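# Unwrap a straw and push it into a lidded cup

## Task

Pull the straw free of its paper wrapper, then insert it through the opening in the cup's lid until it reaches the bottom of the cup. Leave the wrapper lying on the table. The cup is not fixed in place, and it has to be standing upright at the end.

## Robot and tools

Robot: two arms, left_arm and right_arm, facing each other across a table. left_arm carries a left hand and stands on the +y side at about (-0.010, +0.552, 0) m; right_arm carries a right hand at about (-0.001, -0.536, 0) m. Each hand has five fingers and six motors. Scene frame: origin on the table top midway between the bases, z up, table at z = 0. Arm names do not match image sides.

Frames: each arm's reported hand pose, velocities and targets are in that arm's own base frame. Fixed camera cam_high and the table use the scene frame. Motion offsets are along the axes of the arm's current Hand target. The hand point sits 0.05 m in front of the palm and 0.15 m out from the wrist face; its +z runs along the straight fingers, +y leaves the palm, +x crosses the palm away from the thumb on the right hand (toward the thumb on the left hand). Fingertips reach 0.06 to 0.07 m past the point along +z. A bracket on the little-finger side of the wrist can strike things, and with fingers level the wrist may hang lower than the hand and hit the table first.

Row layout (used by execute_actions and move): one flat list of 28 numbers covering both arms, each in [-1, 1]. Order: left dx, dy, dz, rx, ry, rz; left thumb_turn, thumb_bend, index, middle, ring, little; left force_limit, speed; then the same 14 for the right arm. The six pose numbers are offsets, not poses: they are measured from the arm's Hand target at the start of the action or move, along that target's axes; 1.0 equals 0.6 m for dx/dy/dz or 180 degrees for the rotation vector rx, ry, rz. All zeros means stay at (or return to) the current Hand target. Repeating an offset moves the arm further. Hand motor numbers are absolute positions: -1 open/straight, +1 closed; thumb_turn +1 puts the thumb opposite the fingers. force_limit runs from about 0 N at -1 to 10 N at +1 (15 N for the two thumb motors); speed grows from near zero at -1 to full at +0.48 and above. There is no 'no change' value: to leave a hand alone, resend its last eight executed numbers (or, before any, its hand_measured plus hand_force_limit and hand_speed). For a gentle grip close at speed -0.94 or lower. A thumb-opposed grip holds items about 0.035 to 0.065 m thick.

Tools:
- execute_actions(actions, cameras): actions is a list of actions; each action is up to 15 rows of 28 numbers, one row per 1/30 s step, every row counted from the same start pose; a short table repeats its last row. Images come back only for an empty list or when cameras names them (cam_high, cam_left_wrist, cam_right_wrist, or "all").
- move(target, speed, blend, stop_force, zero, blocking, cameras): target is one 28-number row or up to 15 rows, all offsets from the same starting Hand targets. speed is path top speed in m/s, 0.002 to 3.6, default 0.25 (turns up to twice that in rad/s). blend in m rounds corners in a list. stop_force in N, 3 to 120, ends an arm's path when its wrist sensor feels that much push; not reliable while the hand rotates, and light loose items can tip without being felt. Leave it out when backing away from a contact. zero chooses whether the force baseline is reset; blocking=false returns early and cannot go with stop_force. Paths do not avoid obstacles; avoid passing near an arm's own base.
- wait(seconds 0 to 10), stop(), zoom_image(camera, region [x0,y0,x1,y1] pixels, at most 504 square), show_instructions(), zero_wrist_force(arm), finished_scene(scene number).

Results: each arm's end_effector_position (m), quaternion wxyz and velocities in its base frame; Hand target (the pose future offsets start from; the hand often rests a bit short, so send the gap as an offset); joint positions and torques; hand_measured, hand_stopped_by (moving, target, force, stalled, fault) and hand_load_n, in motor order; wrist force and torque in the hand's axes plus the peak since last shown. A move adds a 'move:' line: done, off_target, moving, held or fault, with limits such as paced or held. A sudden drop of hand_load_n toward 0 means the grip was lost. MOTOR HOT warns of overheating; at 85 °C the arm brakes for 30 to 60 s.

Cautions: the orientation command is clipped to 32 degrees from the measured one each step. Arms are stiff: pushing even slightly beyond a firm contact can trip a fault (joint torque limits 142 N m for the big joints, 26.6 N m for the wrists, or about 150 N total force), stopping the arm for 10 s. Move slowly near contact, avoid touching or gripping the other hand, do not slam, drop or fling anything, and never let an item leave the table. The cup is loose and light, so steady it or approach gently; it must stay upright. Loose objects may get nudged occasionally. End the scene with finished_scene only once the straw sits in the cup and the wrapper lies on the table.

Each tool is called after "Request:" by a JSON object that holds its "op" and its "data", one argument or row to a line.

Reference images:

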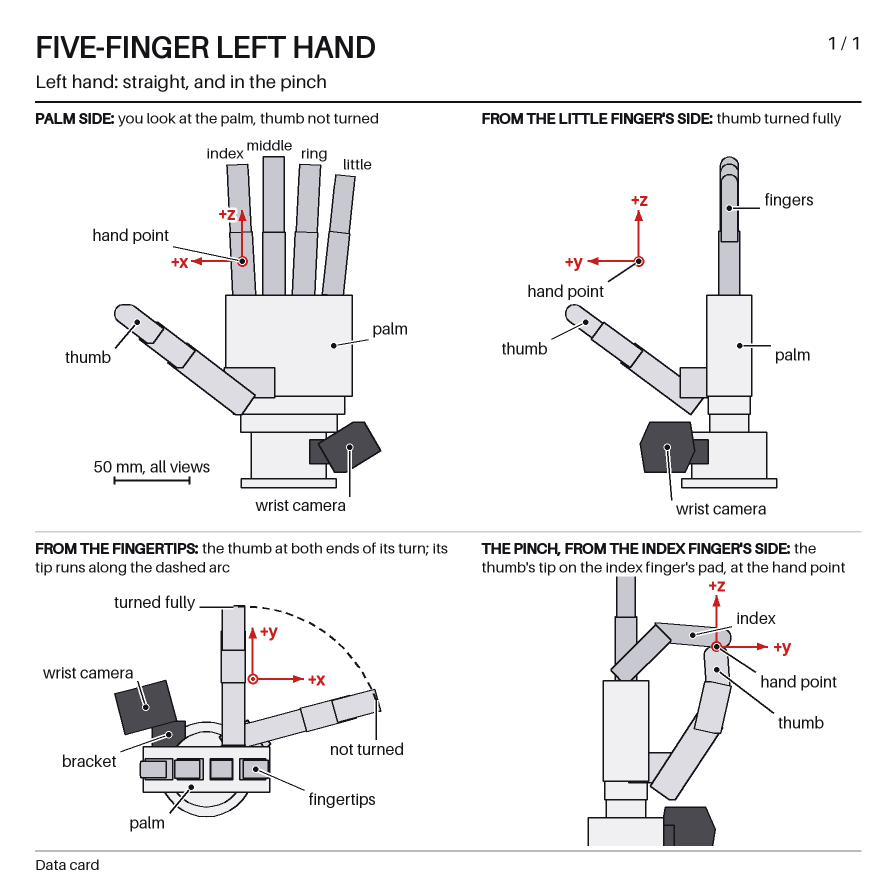

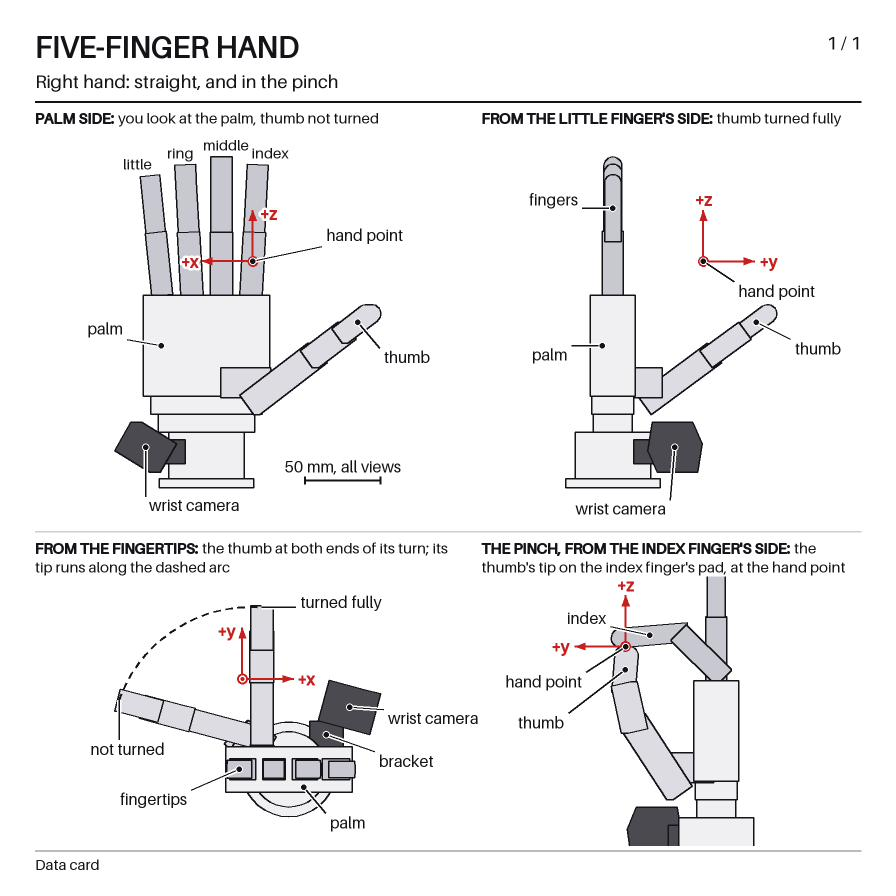

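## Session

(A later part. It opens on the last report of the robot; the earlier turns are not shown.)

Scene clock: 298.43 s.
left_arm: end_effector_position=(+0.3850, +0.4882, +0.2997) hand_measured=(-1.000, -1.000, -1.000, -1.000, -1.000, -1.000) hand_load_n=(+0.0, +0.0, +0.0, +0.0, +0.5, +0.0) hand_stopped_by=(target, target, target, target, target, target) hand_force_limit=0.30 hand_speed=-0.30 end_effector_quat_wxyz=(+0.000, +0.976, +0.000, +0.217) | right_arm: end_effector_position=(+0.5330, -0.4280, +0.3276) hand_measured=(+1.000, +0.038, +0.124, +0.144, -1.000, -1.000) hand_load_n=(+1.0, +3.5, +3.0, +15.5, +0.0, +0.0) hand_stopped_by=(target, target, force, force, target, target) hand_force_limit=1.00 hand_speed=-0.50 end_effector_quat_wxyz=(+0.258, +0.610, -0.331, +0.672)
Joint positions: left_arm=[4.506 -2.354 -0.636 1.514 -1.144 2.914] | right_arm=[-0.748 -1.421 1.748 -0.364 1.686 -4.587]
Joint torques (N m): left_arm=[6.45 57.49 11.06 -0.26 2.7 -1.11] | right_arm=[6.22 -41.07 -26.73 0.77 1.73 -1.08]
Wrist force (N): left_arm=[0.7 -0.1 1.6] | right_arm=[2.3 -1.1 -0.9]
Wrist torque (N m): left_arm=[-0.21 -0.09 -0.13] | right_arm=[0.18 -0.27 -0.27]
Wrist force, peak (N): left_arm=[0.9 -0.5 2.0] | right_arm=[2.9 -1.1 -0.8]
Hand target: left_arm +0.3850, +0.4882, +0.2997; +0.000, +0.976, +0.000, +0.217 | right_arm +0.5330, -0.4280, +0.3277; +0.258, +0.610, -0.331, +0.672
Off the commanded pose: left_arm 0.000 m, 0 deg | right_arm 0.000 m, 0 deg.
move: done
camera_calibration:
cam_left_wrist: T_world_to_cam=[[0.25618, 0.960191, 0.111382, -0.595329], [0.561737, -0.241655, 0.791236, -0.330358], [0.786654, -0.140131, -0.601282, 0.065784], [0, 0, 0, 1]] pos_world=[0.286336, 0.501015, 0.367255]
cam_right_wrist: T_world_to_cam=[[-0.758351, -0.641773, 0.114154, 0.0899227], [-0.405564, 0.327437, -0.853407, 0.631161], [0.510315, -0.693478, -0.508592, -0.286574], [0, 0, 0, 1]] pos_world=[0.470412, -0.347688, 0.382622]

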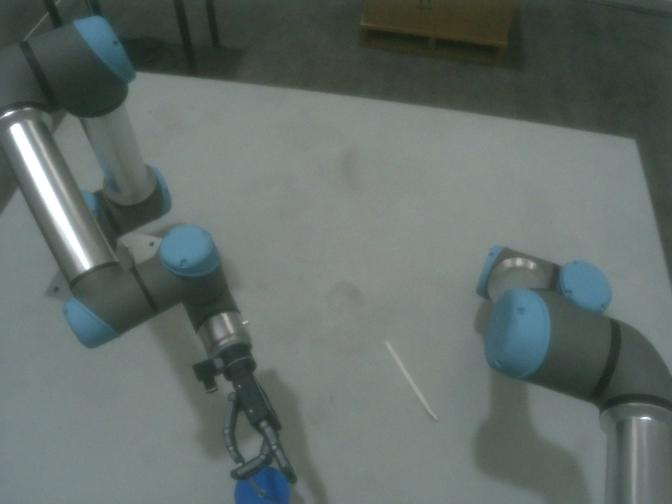

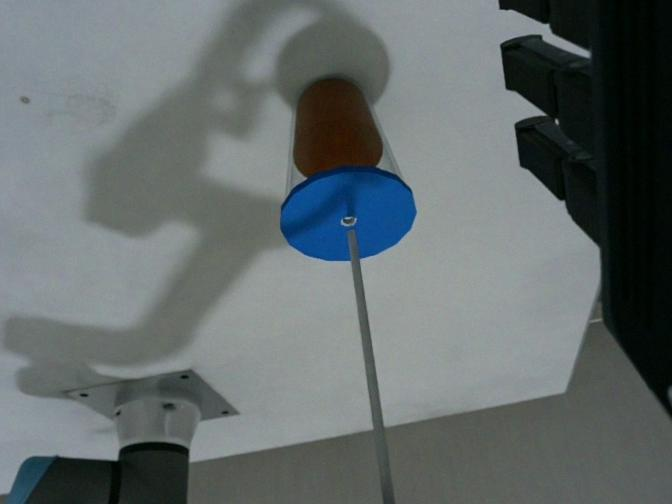

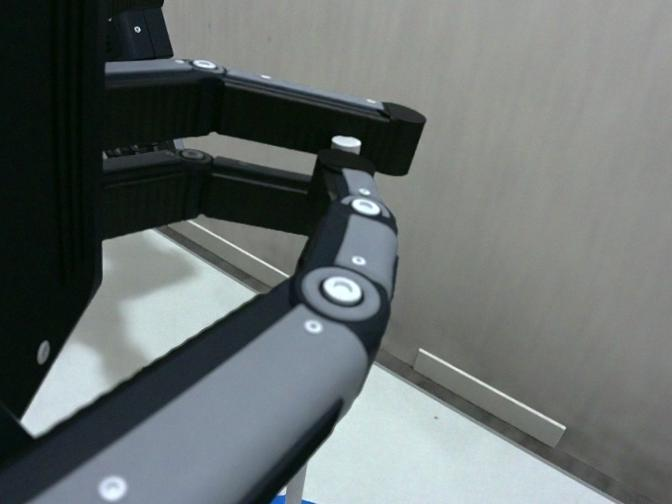

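Request:
{"op": "move", "data": {
  "target": [0,0,0,0,0,0,-1,-1,-1,-1,-1,-1,0.3,-0.3,-0.0218,0.0017,-0.0015,0,0,0,1,0.04,0.76,0.76,-1,-1,1,-0.5],
  "speed": 0.01,
  "stop_force": 3,
  "cameras": ["cam_high","cam_left_wrist"]
}}

Request:
{"op": "zoom_image", "data": {
  "camera": "cam_high",
  "region": [242, 474, 282, 504]
}}

Request:
{"op": "zoom_image", "data": {
  "camera": "cam_left_wrist",
  "region": [330, 205, 370, 245]
}}

Scene clock: 301.10 s.
left_arm: end_effector_position=(+0.3850, +0.4882, +0.2997) hand_measured=(-1.000, -1.000, -1.000, -1.000, -1.000, -1.000) hand_load_n=(+0.0, +0.0, +0.0, +0.0, +0.0, +0.0) hand_stopped_by=(target, target, target, target, target, target) hand_force_limit=0.30 hand_speed=-0.30 end_effector_quat_wxyz=(+0.000, +0.976, +0.000, +0.217) | right_arm: end_effector_position=(+0.5332, -0.4276, +0.3199) hand_measured=(+1.000, +0.038, +0.124, +0.144, -1.000, -1.000) hand_load_n=(+0.5, +3.5, +3.5, +15.5, +0.0, +0.0) hand_stopped_by=(target, target, force, force, target, target) hand_force_limit=1.00 hand_speed=-0.50 end_effector_quat_wxyz=(+0.258, +0.610, -0.331, +0.672)
Joint positions: left_arm=[4.506 -2.354 -0.636 1.514 -1.144 2.914] | right_arm=[-0.747 -1.415 1.763 -0.384 1.687 -4.587]
Joint torques (N m): left_arm=[6.42 57.45 10.45 -0.41 2.5 -1.13] | right_arm=[-3.82 -40.17 -24.8 0.86 -0.86 0.24]
Wrist force (N): left_arm=[0.7 -0.3 1.6] | right_arm=[5.5 -1.5 -0.9]
Wrist torque (N m): left_arm=[-0.24 -0.09 -0.13] | right_arm=[0.19 -0.24 -0.26]
Wrist force, peak (N): left_arm=[1.4 -0.3 1.8] | right_arm=[8.4 -1.9 -0.8]
Hand target: left_arm +0.3850, +0.4882, +0.2997; +0.000, +0.976, +0.000, +0.217 | right_arm +0.5332, -0.4276, +0.3199; +0.258, +0.610, -0.331, +0.672 (not the last commanded pose)
Off the commanded pose: left_arm 0.000 m, 0 deg | right_arm 0.005 m, 0 deg.
move: contact (right_arm)
camera_calibration:
cam_left_wrist: T_world_to_cam=[[0.25618, 0.960191, 0.111382, -0.595329], [0.561737, -0.241655, 0.791236, -0.330358], [0.786654, -0.140131, -0.601282, 0.065784], [0, 0, 0, 1]] pos_world=[0.286336, 0.501015, 0.367255]
Images, in order (width x height): cam_high 672x504, cam_left_wrist 672x504.

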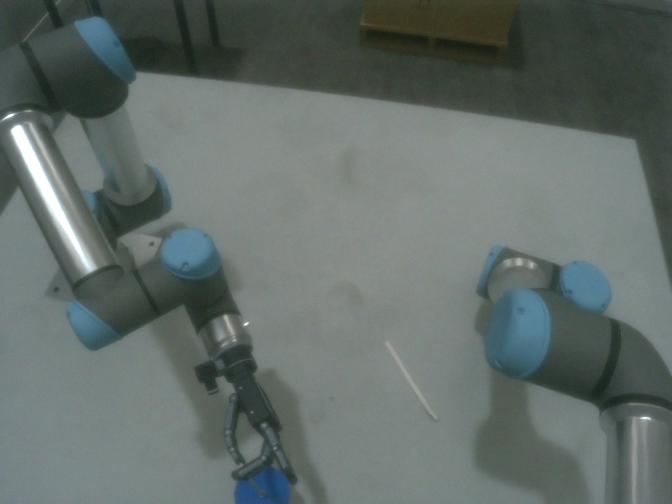

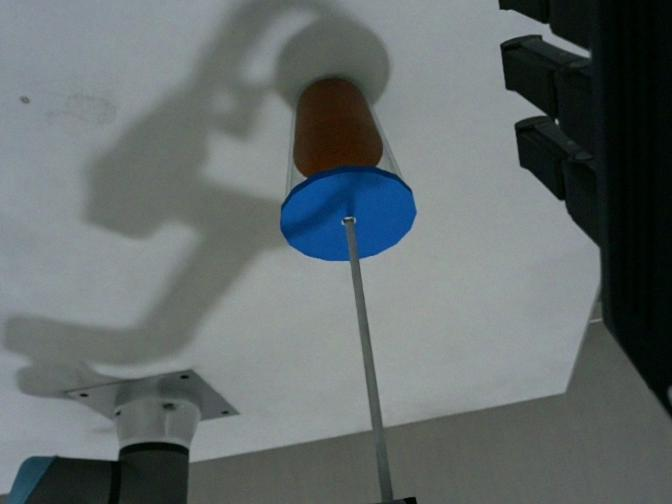

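Scaled by 12.600 from the camera's 672x504 image, which has a finer 960x720 frame.

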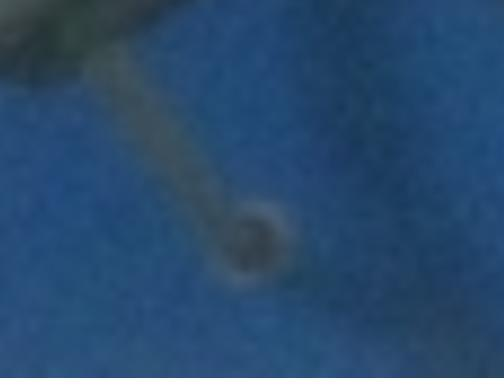

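Scaled by 12.600 from the camera's 672x504 image, which has a finer 960x720 frame.

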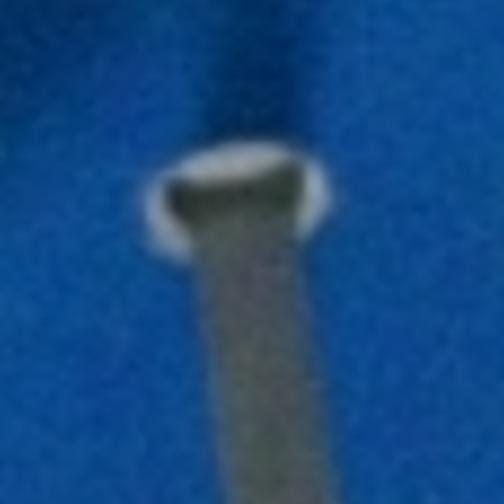

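Request:
{"op": "move", "data": {
  "target": [0,0,0,0,0,0,-1,-1,-1,-1,-1,-1,0.3,-0.3,0.0033,-0.00043,-0.0016,0,0,0,1,0.04,0.76,0.76,-1,-1,1,-0.5],
  "speed": 0.02
}}

Request:
{"op": "move", "data": {
  "target": [0,0,0,0,0,0,-1,-1,-1,-1,-1,-1,0.3,-0.3,-0.0198,0.0026,-0.0007,0,0,0,1,0.04,0.76,0.76,-1,-1,1,-0.5],
  "speed": 0.01,
  "stop_force": 3,
  "cameras": ["cam_high","cam_left_wrist"]
}}

Request:
{"op": "zoom_image", "data": {
  "camera": "cam_left_wrist",
  "region": [330, 205, 370, 245]
}}

Request:
{"op": "zoom_image", "data": {
  "camera": "cam_high",
  "region": [242, 474, 282, 504]
}}

Scene clock: 302.50 s.
left_arm: end_effector_position=(+0.3850, +0.4882, +0.2997) hand_measured=(-1.000, -1.000, -1.000, -1.000, -1.000, -1.000) hand_load_n=(+0.0, +0.0, +0.0, +0.0, +0.0, +0.0) hand_stopped_by=(target, target, target, target, target, target) hand_force_limit=0.30 hand_speed=-0.30 end_effector_quat_wxyz=(+0.000, +0.976, +0.000, +0.217) | right_arm: end_effector_position=(+0.5325, -0.4268, +0.3219) hand_measured=(+1.000, +0.038, +0.124, +0.144, -1.000, -1.000) hand_load_n=(+1.0, +3.5, +3.5, +15.5, +0.0, +0.0) hand_stopped_by=(target, target, force, force, target, target) hand_force_limit=1.00 hand_speed=-0.50 end_effector_quat_wxyz=(+0.258, +0.610, -0.331, +0.672)
Joint positions: left_arm=[4.506 -2.354 -0.636 1.514 -1.144 2.914] | right_arm=[-0.747 -1.419 1.762 -0.38 1.687 -4.587]
Joint torques (N m): left_arm=[6.11 57.22 10.74 -0.26 2.46 -1.25] | right_arm=[10.17 -34.45 -26.18 -0.46 2.79 1.42]
Wrist force (N): left_arm=[0.7 -0.4 1.6] | right_arm=[2.2 -1.0 -0.8]
Wrist torque (N m): left_arm=[-0.26 -0.09 -0.12] | right_arm=[0.20 -0.25 -0.27]
Wrist force, peak (N): left_arm=[1.2 -0.3 1.8] | right_arm=[5.6 -1.5 -0.8]
Hand target: left_arm +0.3850, +0.4882, +0.2997; +0.000, +0.976, +0.000, +0.217 | right_arm +0.5325, -0.4268, +0.3218; +0.258, +0.610, -0.331, +0.672
Off the commanded pose: left_arm 0.000 m, 0 deg | right_arm 0.000 m, 0 deg.
move: done

Scene clock: 303.80 s.
left_arm: end_effector_position=(+0.3850, +0.4882, +0.2997) hand_measured=(-1.000, -1.000, -1.000, -1.000, -1.000, -1.000) hand_load_n=(+0.0, +0.0, +0.0, +0.0, +0.0, +0.0) hand_stopped_by=(target, target, target, target, target, target) hand_force_limit=0.30 hand_speed=-0.30 end_effector_quat_wxyz=(+0.000, +0.976, +0.000, +0.217) | right_arm: end_effector_position=(+0.5325, -0.4268, +0.3199) hand_measured=(+1.000, +0.038, +0.124, +0.144, -1.000, -1.000) hand_load_n=(+0.5, +3.5, +3.0, +15.5, +0.0, +0.0) hand_stopped_by=(target, target, force, force, target, target) hand_force_limit=1.00 hand_speed=-0.50 end_effector_quat_wxyz=(+0.258, +0.610, -0.331, +0.672)
Joint positions: left_arm=[4.506 -2.354 -0.636 1.514 -1.144 2.914] | right_arm=[-0.747 -1.417 1.765 -0.385 1.687 -4.587]
Joint torques (N m): left_arm=[6.33 57.65 10.64 -0.28 2.4 -1.16] | right_arm=[9.36 -39.12 -25.4 0.81 2.78 1.31]
Wrist force (N): left_arm=[0.6 -0.4 1.3] | right_arm=[4.5 -1.3 -0.8]
Wrist torque (N m): left_arm=[-0.23 -0.09 -0.14] | right_arm=[0.20 -0.25 -0.26]
Wrist force, peak (N): left_arm=[0.9 -0.4 1.9] | right_arm=[8.9 -1.8 -0.8]
Hand target: left_arm +0.3850, +0.4882, +0.2997; +0.000, +0.976, +0.000, +0.217 | right_arm +0.5325, -0.4268, +0.3199; +0.258, +0.610, -0.331, +0.672 (not the last commanded pose)
Off the commanded pose: left_arm 0.000 m, 0 deg | right_arm 0.010 m, 0 deg.
move: contact (right_arm)
camera_calibration:
cam_left_wrist: T_world_to_cam=[[0.25618, 0.960191, 0.111382, -0.595329], [0.561737, -0.241655, 0.791236, -0.330358], [0.786654, -0.140131, -0.601282, 0.065784], [0, 0, 0, 1]] pos_world=[0.286336, 0.501015, 0.367255]
Images, in order (width x height): cam_high 672x504, cam_left_wrist 672x504.

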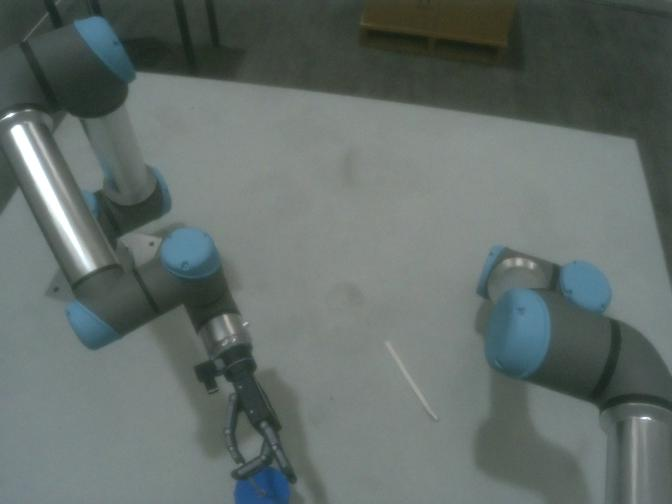

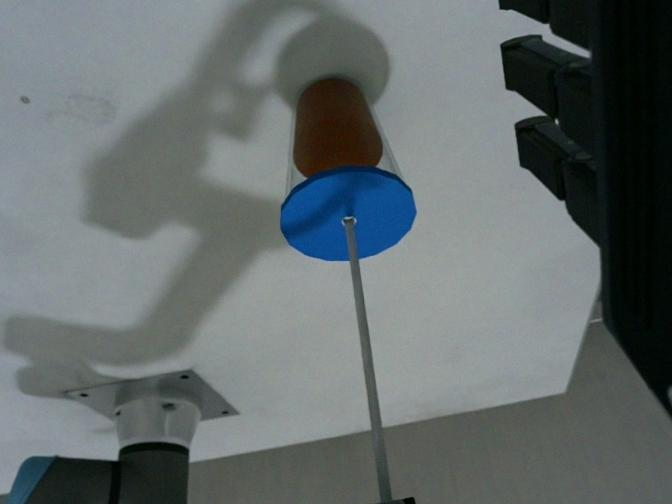

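Scaled by 12.600 from the camera's 672x504 image, which has a finer 960x720 frame.

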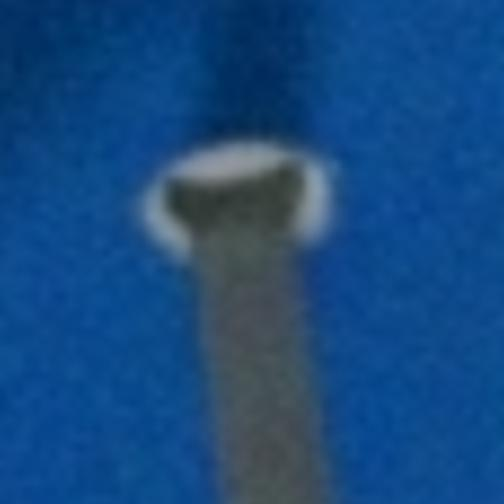

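Scaled by 12.600 from the camera's 672x504 image, which has a finer 960x720 frame.

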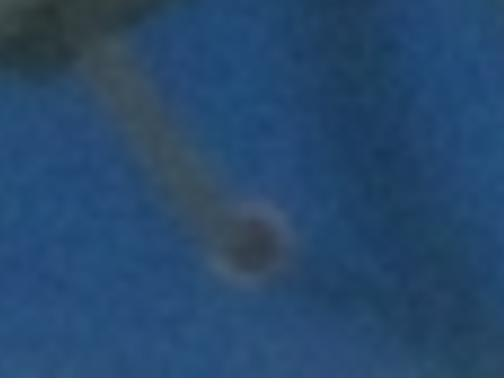

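Request:
{"op": "move", "data": {
  "target": [0,0,0,0,0,0,-1,-1,-1,-1,-1,-1,0.3,-0.3,0.0042,-0.005,0.0059,0,0,0,1,0.04,0.76,0.76,-1,-1,1,-0.5],
  "speed": 0.02
}}

Request:
{"op": "move", "data": {
  "target": [0,0,0,0,0,0,-1,-1,-1,-1,-1,-1,0.3,-0.3,-0.0198,0.0026,-0.0007,0,0,0,1,0.04,0.76,0.76,-1,-1,1,-0.5],
  "speed": 0.01,
  "stop_force": 3,
  "cameras": ["cam_high","cam_left_wrist"]
}}

Request:
{"op": "zoom_image", "data": {
  "camera": "cam_left_wrist",
  "region": [330, 205, 370, 245]
}}

Request:
{"op": "zoom_image", "data": {
  "camera": "cam_high",
  "region": [242, 474, 282, 504]
}}

Scene clock: 305.20 s.
left_arm: end_effector_position=(+0.3850, +0.4882, +0.2997) hand_measured=(-1.000, -1.000, -1.000, -1.000, -1.000, -1.000) hand_load_n=(+0.0, +0.0, +0.0, +0.0, +0.0, +0.0) hand_stopped_by=(target, target, target, target, target, target) hand_force_limit=0.30 hand_speed=-0.30 end_effector_quat_wxyz=(+0.000, +0.976, +0.000, +0.217) | right_arm: end_effector_position=(+0.5368, -0.4277, +0.3229) hand_measured=(+1.000, +0.038, +0.124, +0.144, -1.000, -1.000) hand_load_n=(+0.5, +3.5, +3.0, +15.5, +0.0, +0.0) hand_stopped_by=(target, target, force, force, target, target) hand_force_limit=1.00 hand_speed=-0.50 end_effector_quat_wxyz=(+0.258, +0.610, -0.331, +0.672)
Joint positions: left_arm=[4.506 -2.354 -0.636 1.514 -1.144 2.914] | right_arm=[-0.742 -1.409 1.748 -0.375 1.693 -4.587]
Joint torques (N m): left_arm=[5.59 57.97 11.13 -0.23 2.33 -1.17] | right_arm=[0.74 -31.74 -11.46 -2.21 1.34 -1.2]
Wrist force (N): left_arm=[0.9 0.0 1.3] | right_arm=[2.2 -0.9 -0.8]
Wrist torque (N m): left_arm=[-0.19 -0.11 -0.14] | right_arm=[0.21 -0.25 -0.28]
Wrist force, peak (N): left_arm=[1.0 -0.1 2.2] | right_arm=[5.2 -1.4 -0.8]
Hand target: left_arm +0.3850, +0.4882, +0.2997; +0.000, +0.976, +0.000, +0.217 | right_arm +0.5367, -0.4277, +0.3229; +0.258, +0.610, -0.331, +0.672
Off the commanded pose: left_arm 0.000 m, 0 deg | right_arm 0.000 m, 0 deg.
move: done

Scene clock: 307.00 s.
left_arm: end_effector_position=(+0.3850, +0.4882, +0.2997) hand_measured=(-1.000, -1.000, -1.000, -1.000, -1.000, -1.000) hand_load_n=(+0.0, +0.0, +0.0, +0.0, +0.0, +0.0) hand_stopped_by=(target, target, target, target, target, target) hand_force_limit=0.30 hand_speed=-0.30 end_effector_quat_wxyz=(+0.000, +0.976, +0.000, +0.217) | right_arm: end_effector_position=(+0.5367, -0.4277, +0.3108) hand_measured=(+1.000, +0.038, +0.124, +0.144, -1.000, -1.000) hand_load_n=(+0.5, +3.5, +3.5, +15.5, +0.0, +0.0) hand_stopped_by=(target, target, force, force, target, target) hand_force_limit=1.00 hand_speed=-0.50 end_effector_quat_wxyz=(+0.258, +0.610, -0.331, +0.672)
Joint positions: left_arm=[4.506 -2.354 -0.636 1.514 -1.144 2.914] | right_arm=[-0.742 -1.4 1.769 -0.406 1.692 -4.587]
Joint torques (N m): left_arm=[5.78 57.53 10.38 -0.23 2.14 -1.15] | right_arm=[-7.15 -35.56 -26.25 0.79 -1.93 -0.5]
Wrist force (N): left_arm=[0.9 -0.2 1.8] | right_arm=[2.2 -1.0 -1.1]
Wrist torque (N m): left_arm=[-0.24 -0.11 -0.12] | right_arm=[0.22 -0.23 -0.28]
Wrist force, peak (N): left_arm=[1.0 -0.1 2.2] | right_arm=[2.5 -0.9 -0.9]
Hand target: left_arm +0.3850, +0.4882, +0.2997; +0.000, +0.976, +0.000, +0.217 | right_arm +0.5367, -0.4277, +0.3109; +0.258, +0.610, -0.331, +0.672
Off the commanded pose: left_arm 0.000 m, 0 deg | right_arm 0.000 m, 0 deg.
move: done
camera_calibration:
cam_left_wrist: T_world_to_cam=[[0.25618, 0.960191, 0.111382, -0.595329], [0.561737, -0.241655, 0.791236, -0.330358], [0.786654, -0.140131, -0.601282, 0.065784], [0, 0, 0, 1]] pos_world=[0.286336, 0.501015, 0.367255]
Images, in order (width x height): cam_high 672x504, cam_left_wrist 672x504.

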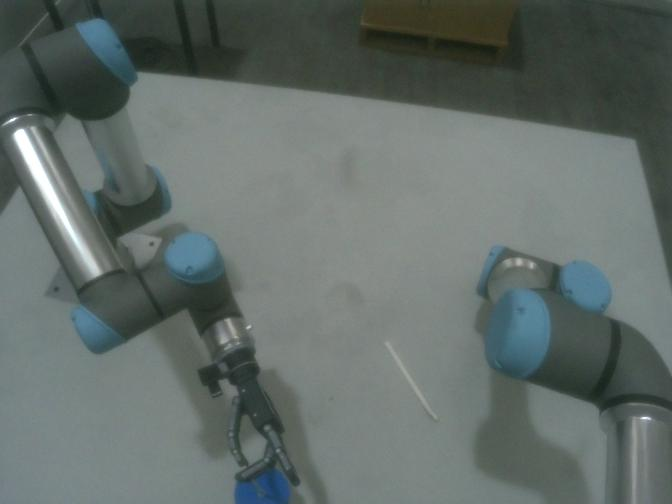

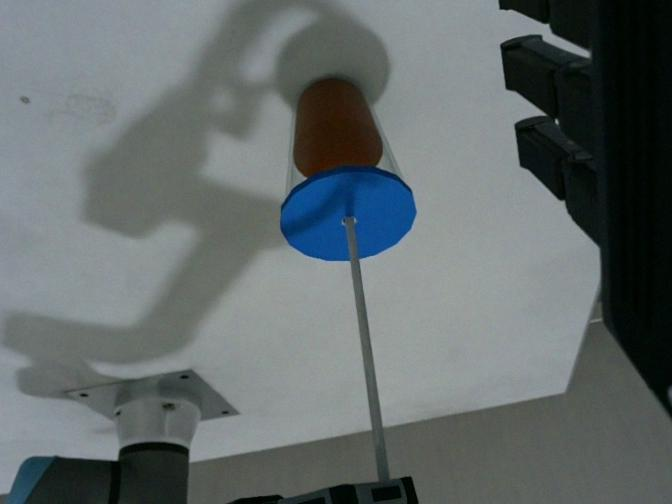

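Scaled by 12.600 from the camera's 672x504 image, which has a finer 960x720 frame.

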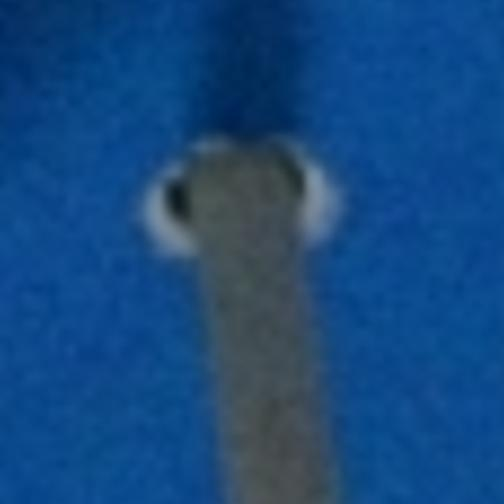

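Scaled by 12.600 from the camera's 672x504 image, which has a finer 960x720 frame.

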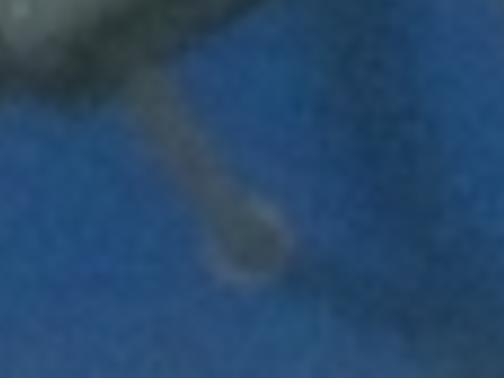

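Request:
{"op": "move", "data": {
  "target": [0,0,0,0,0,0,-1,-1,-1,-1,-1,-1,0.3,-0.3,-0.2146,0.0282,-0.0079,0,0,0,1,0.04,0.76,0.76,-1,-1,1,-0.5],
  "speed": 0.03,
  "stop_force": 3.5,
  "cameras": ["cam_high","cam_left_wrist"]
}}

Scene clock: 312.13 s.
left_arm: end_effector_position=(+0.3850, +0.4882, +0.2997) hand_measured=(-1.000, -1.000, -1.000, -1.000, -1.000, -1.000) hand_load_n=(+0.0, +0.0, +0.0, +0.0, +0.0, +0.0) hand_stopped_by=(target, target, target, target, target, target) hand_force_limit=0.30 hand_speed=-0.30 end_effector_quat_wxyz=(+0.000, +0.976, +0.000, +0.217) | right_arm: end_effector_position=(+0.5367, -0.4278, +0.1942) hand_measured=(+1.000, +0.038, +0.124, +0.144, -1.000, -1.000) hand_load_n=(-2.5, +3.5, +6.0, +14.5, +0.0, +0.0) hand_stopped_by=(target, target, force, force, target, target) hand_force_limit=1.00 hand_speed=-0.50 end_effector_quat_wxyz=(+0.258, +0.610, -0.331, +0.672)
Joint positions: left_arm=[4.506 -2.354 -0.636 1.514 -1.144 2.914] | right_arm=[-0.742 -1.258 1.929 -0.708 1.692 -4.587]
Joint torques (N m): left_arm=[4.79 58.41 10.59 -0.36 2.02 -1.07] | right_arm=[-4.87 -45.26 -23.64 -3.89 0.12 1.4]
Wrist force (N): left_arm=[0.8 -0.5 1.7] | right_arm=[1.6 -1.2 -0.3]
Wrist torque (N m): left_arm=[-0.28 -0.10 -0.12] | right_arm=[0.20 -0.19 -0.25]
Wrist force, peak (N): left_arm=[1.0 -0.1 2.1] | right_arm=[11.6 -3.2 1.3]
Hand target: left_arm +0.3850, +0.4882, +0.2997; +0.000, +0.976, +0.000, +0.217 | right_arm +0.5367, -0.4278, +0.1942; +0.258, +0.610, -0.331, +0.672 (not the last commanded pose)
Off the commanded pose: left_arm 0.000 m, 0 deg | right_arm 0.013 m, 0 deg.
move: contact (right_arm)
camera_calibration:
cam_left_wrist: T_world_to_cam=[[0.25618, 0.960191, 0.111382, -0.595329], [0.561737, -0.241655, 0.791236, -0.330358], [0.786654, -0.140131, -0.601282, 0.065784], [0, 0, 0, 1]] pos_world=[0.286336, 0.501015, 0.367255]
Images, in order (width x height): cam_high 672x504, cam_left_wrist 672x504.

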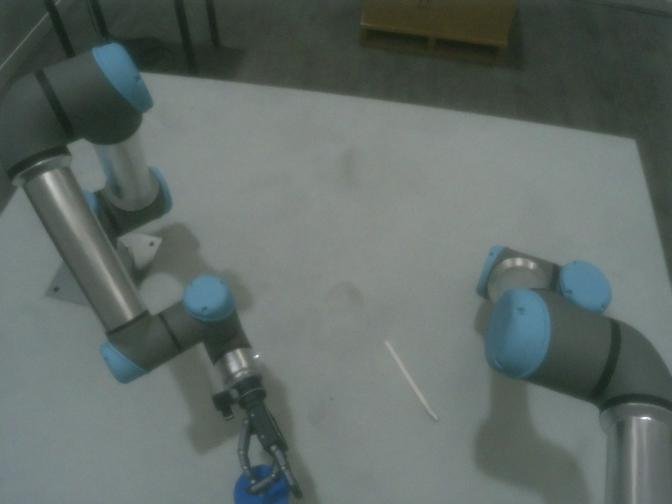

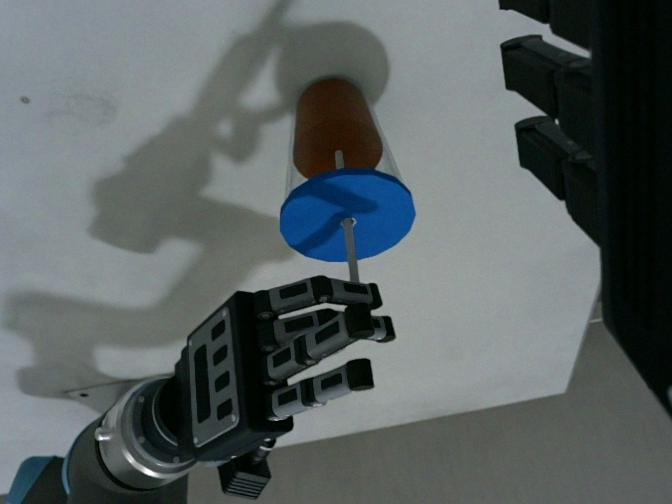

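Request:
{"op": "move", "data": {
  "target": [0,0,0,0,0,0,-1,-1,-1,-1,-1,-1,0.3,-0.3,0,0,0,0,0,0,1,-1,-1,-1,-1,-1,1,-0.6]
}}

Request:
{"op": "move", "data": {
  "target": [
    [0,0,0,0,0,0,-1,-1,-1,-1,-1,-1,0.3,-0.3,0,0,-0.2,0,0,0,1,-1,-1,-1,-1,-1,1,-0.6],
    [0,0,0,0,0,0,-1,-1,-1,-1,-1,-1,0.3,-0.3,0.12,0,-0.3,0,0,0,1,-1,-1,-1,-1,-1,1,-0.6]
  ],
  "blend": [0.03,0],
  "speed": 0.15,
  "cameras": ["cam_high","cam_left_wrist"]
}}

Scene clock: 314.43 s.
left_arm: end_effector_position=(+0.3850, +0.4882, +0.2997) hand_measured=(-1.000, -1.000, -1.000, -1.000, -1.000, -1.000) hand_load_n=(+0.0, +0.0, +0.0, +0.0, +0.0, +0.0) hand_stopped_by=(target, target, target, target, target, target) hand_force_limit=0.30 hand_speed=-0.30 end_effector_quat_wxyz=(+0.000, +0.976, +0.000, +0.217) | right_arm: end_effector_position=(+0.5367, -0.4278, +0.1942) hand_measured=(+1.000, -1.000, -1.000, -1.000, -1.000, -1.000) hand_load_n=(+0.0, +0.0, +0.0, +0.0, +0.0, +0.0) hand_stopped_by=(target, target, target, target, target, target) hand_force_limit=1.00 hand_speed=-0.60 end_effector_quat_wxyz=(+0.258, +0.610, -0.331, +0.672)
Joint positions: left_arm=[4.506 -2.354 -0.636 1.514 -1.144 2.914] | right_arm=[-0.742 -1.258 1.929 -0.708 1.692 -4.587]
Joint torques (N m): left_arm=[5.12 57.67 11.07 -0.23 1.9 -0.98] | right_arm=[4.99 -43.75 -18.02 -2.87 2.64 1.35]
Wrist force (N): left_arm=[1.1 -0.3 1.7] | right_arm=[2.3 -1.1 -0.9]
Wrist torque (N m): left_arm=[-0.25 -0.14 -0.10] | right_arm=[0.19 -0.23 -0.28]
Wrist force, peak (N): left_arm=[1.2 -0.5 2.1] | right_arm=[2.4 -1.2 -0.9]
Hand target: left_arm +0.3850, +0.4882, +0.2997; +0.000, +0.976, +0.000, +0.217 | right_arm +0.5367, -0.4278, +0.1942; +0.258, +0.610, -0.331, +0.672
Off the commanded pose: left_arm 0.000 m, 0 deg | right_arm 0.000 m, 0 deg.
move: done

Scene clock: 316.33 s.
left_arm: end_effector_position=(+0.3850, +0.4882, +0.2997) hand_measured=(-1.000, -1.000, -1.000, -1.000, -1.000, -1.000) hand_load_n=(+0.0, +0.0, +0.0, +0.0, +0.0, +0.0) hand_stopped_by=(target, target, target, target, target, target) hand_force_limit=0.30 hand_speed=-0.30 end_effector_quat_wxyz=(+0.000, +0.976, +0.000, +0.217) | right_arm: end_effector_position=(+0.4111, -0.2951, +0.2589) hand_measured=(+1.000, -1.000, -1.000, -1.000, -1.000, -1.000) hand_load_n=(+0.5, +0.0, +0.0, +0.0, +0.0, +0.0) hand_stopped_by=(target, target, target, target, target, target) hand_force_limit=1.00 hand_speed=-0.60 end_effector_quat_wxyz=(+0.258, +0.610, -0.331, +0.672)
Joint positions: left_arm=[4.506 -2.354 -0.636 1.514 -1.144 2.914] | right_arm=[-0.693 -1.758 2.271 -0.55 1.741 -4.589]
Joint torques (N m): left_arm=[5.05 57.74 11.18 -0.27 1.77 -0.89] | right_arm=[-7.35 -24.94 -25.07 0.72 -2.22 1.34]
Wrist force (N): left_arm=[0.7 -0.3 1.6] | right_arm=[2.5 -0.9 -1.2]
Wrist torque (N m): left_arm=[-0.25 -0.09 -0.13] | right_arm=[0.24 -0.28 -0.27]
Wrist force, peak (N): left_arm=[1.2 -0.4 1.9] | right_arm=[3.5 -0.8 -2.2]
Hand target: left_arm +0.3850, +0.4882, +0.2997; +0.000, +0.976, +0.000, +0.217 | right_arm +0.4110, -0.2951, +0.2589; +0.258, +0.610, -0.331, +0.672
Off the commanded pose: left_arm 0.000 m, 0 deg | right_arm 0.000 m, 0 deg.
move: done
camera_calibration:
cam_left_wrist: T_world_to_cam=[[0.25618, 0.960191, 0.111382, -0.595329], [0.561737, -0.241655, 0.791236, -0.330358], [0.786654, -0.140131, -0.601282, 0.065784], [0, 0, 0, 1]] pos_world=[0.286336, 0.501015, 0.367255]
Images, in order (width x height): cam_high 672x504, cam_left_wrist 672x504.

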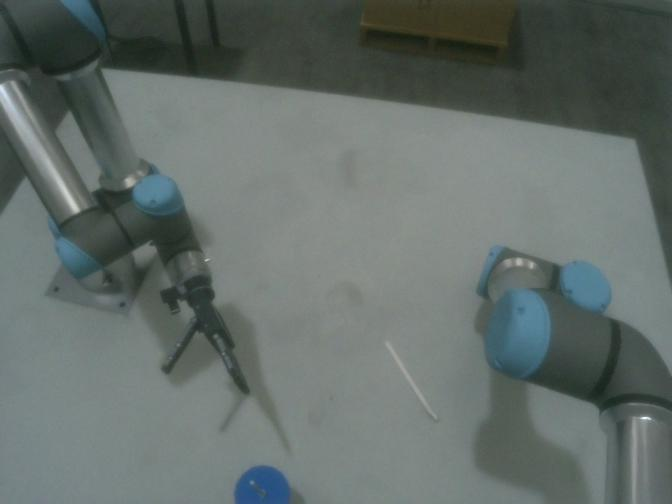

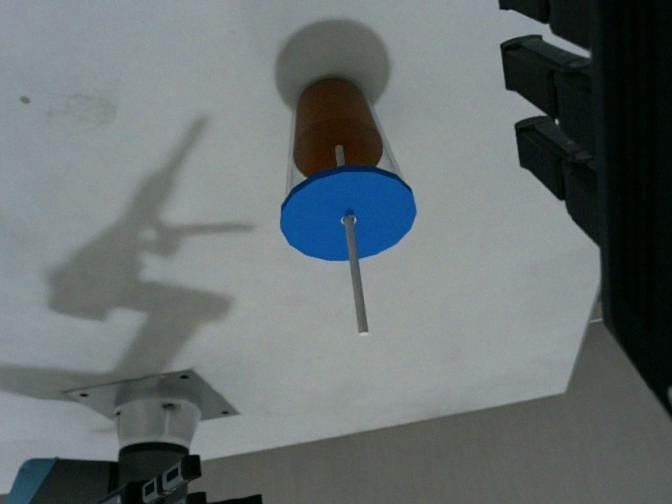

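Request:
{"op": "finished_scene", "data": {
  "scene": 2
}}

The scene is finished: the task was done.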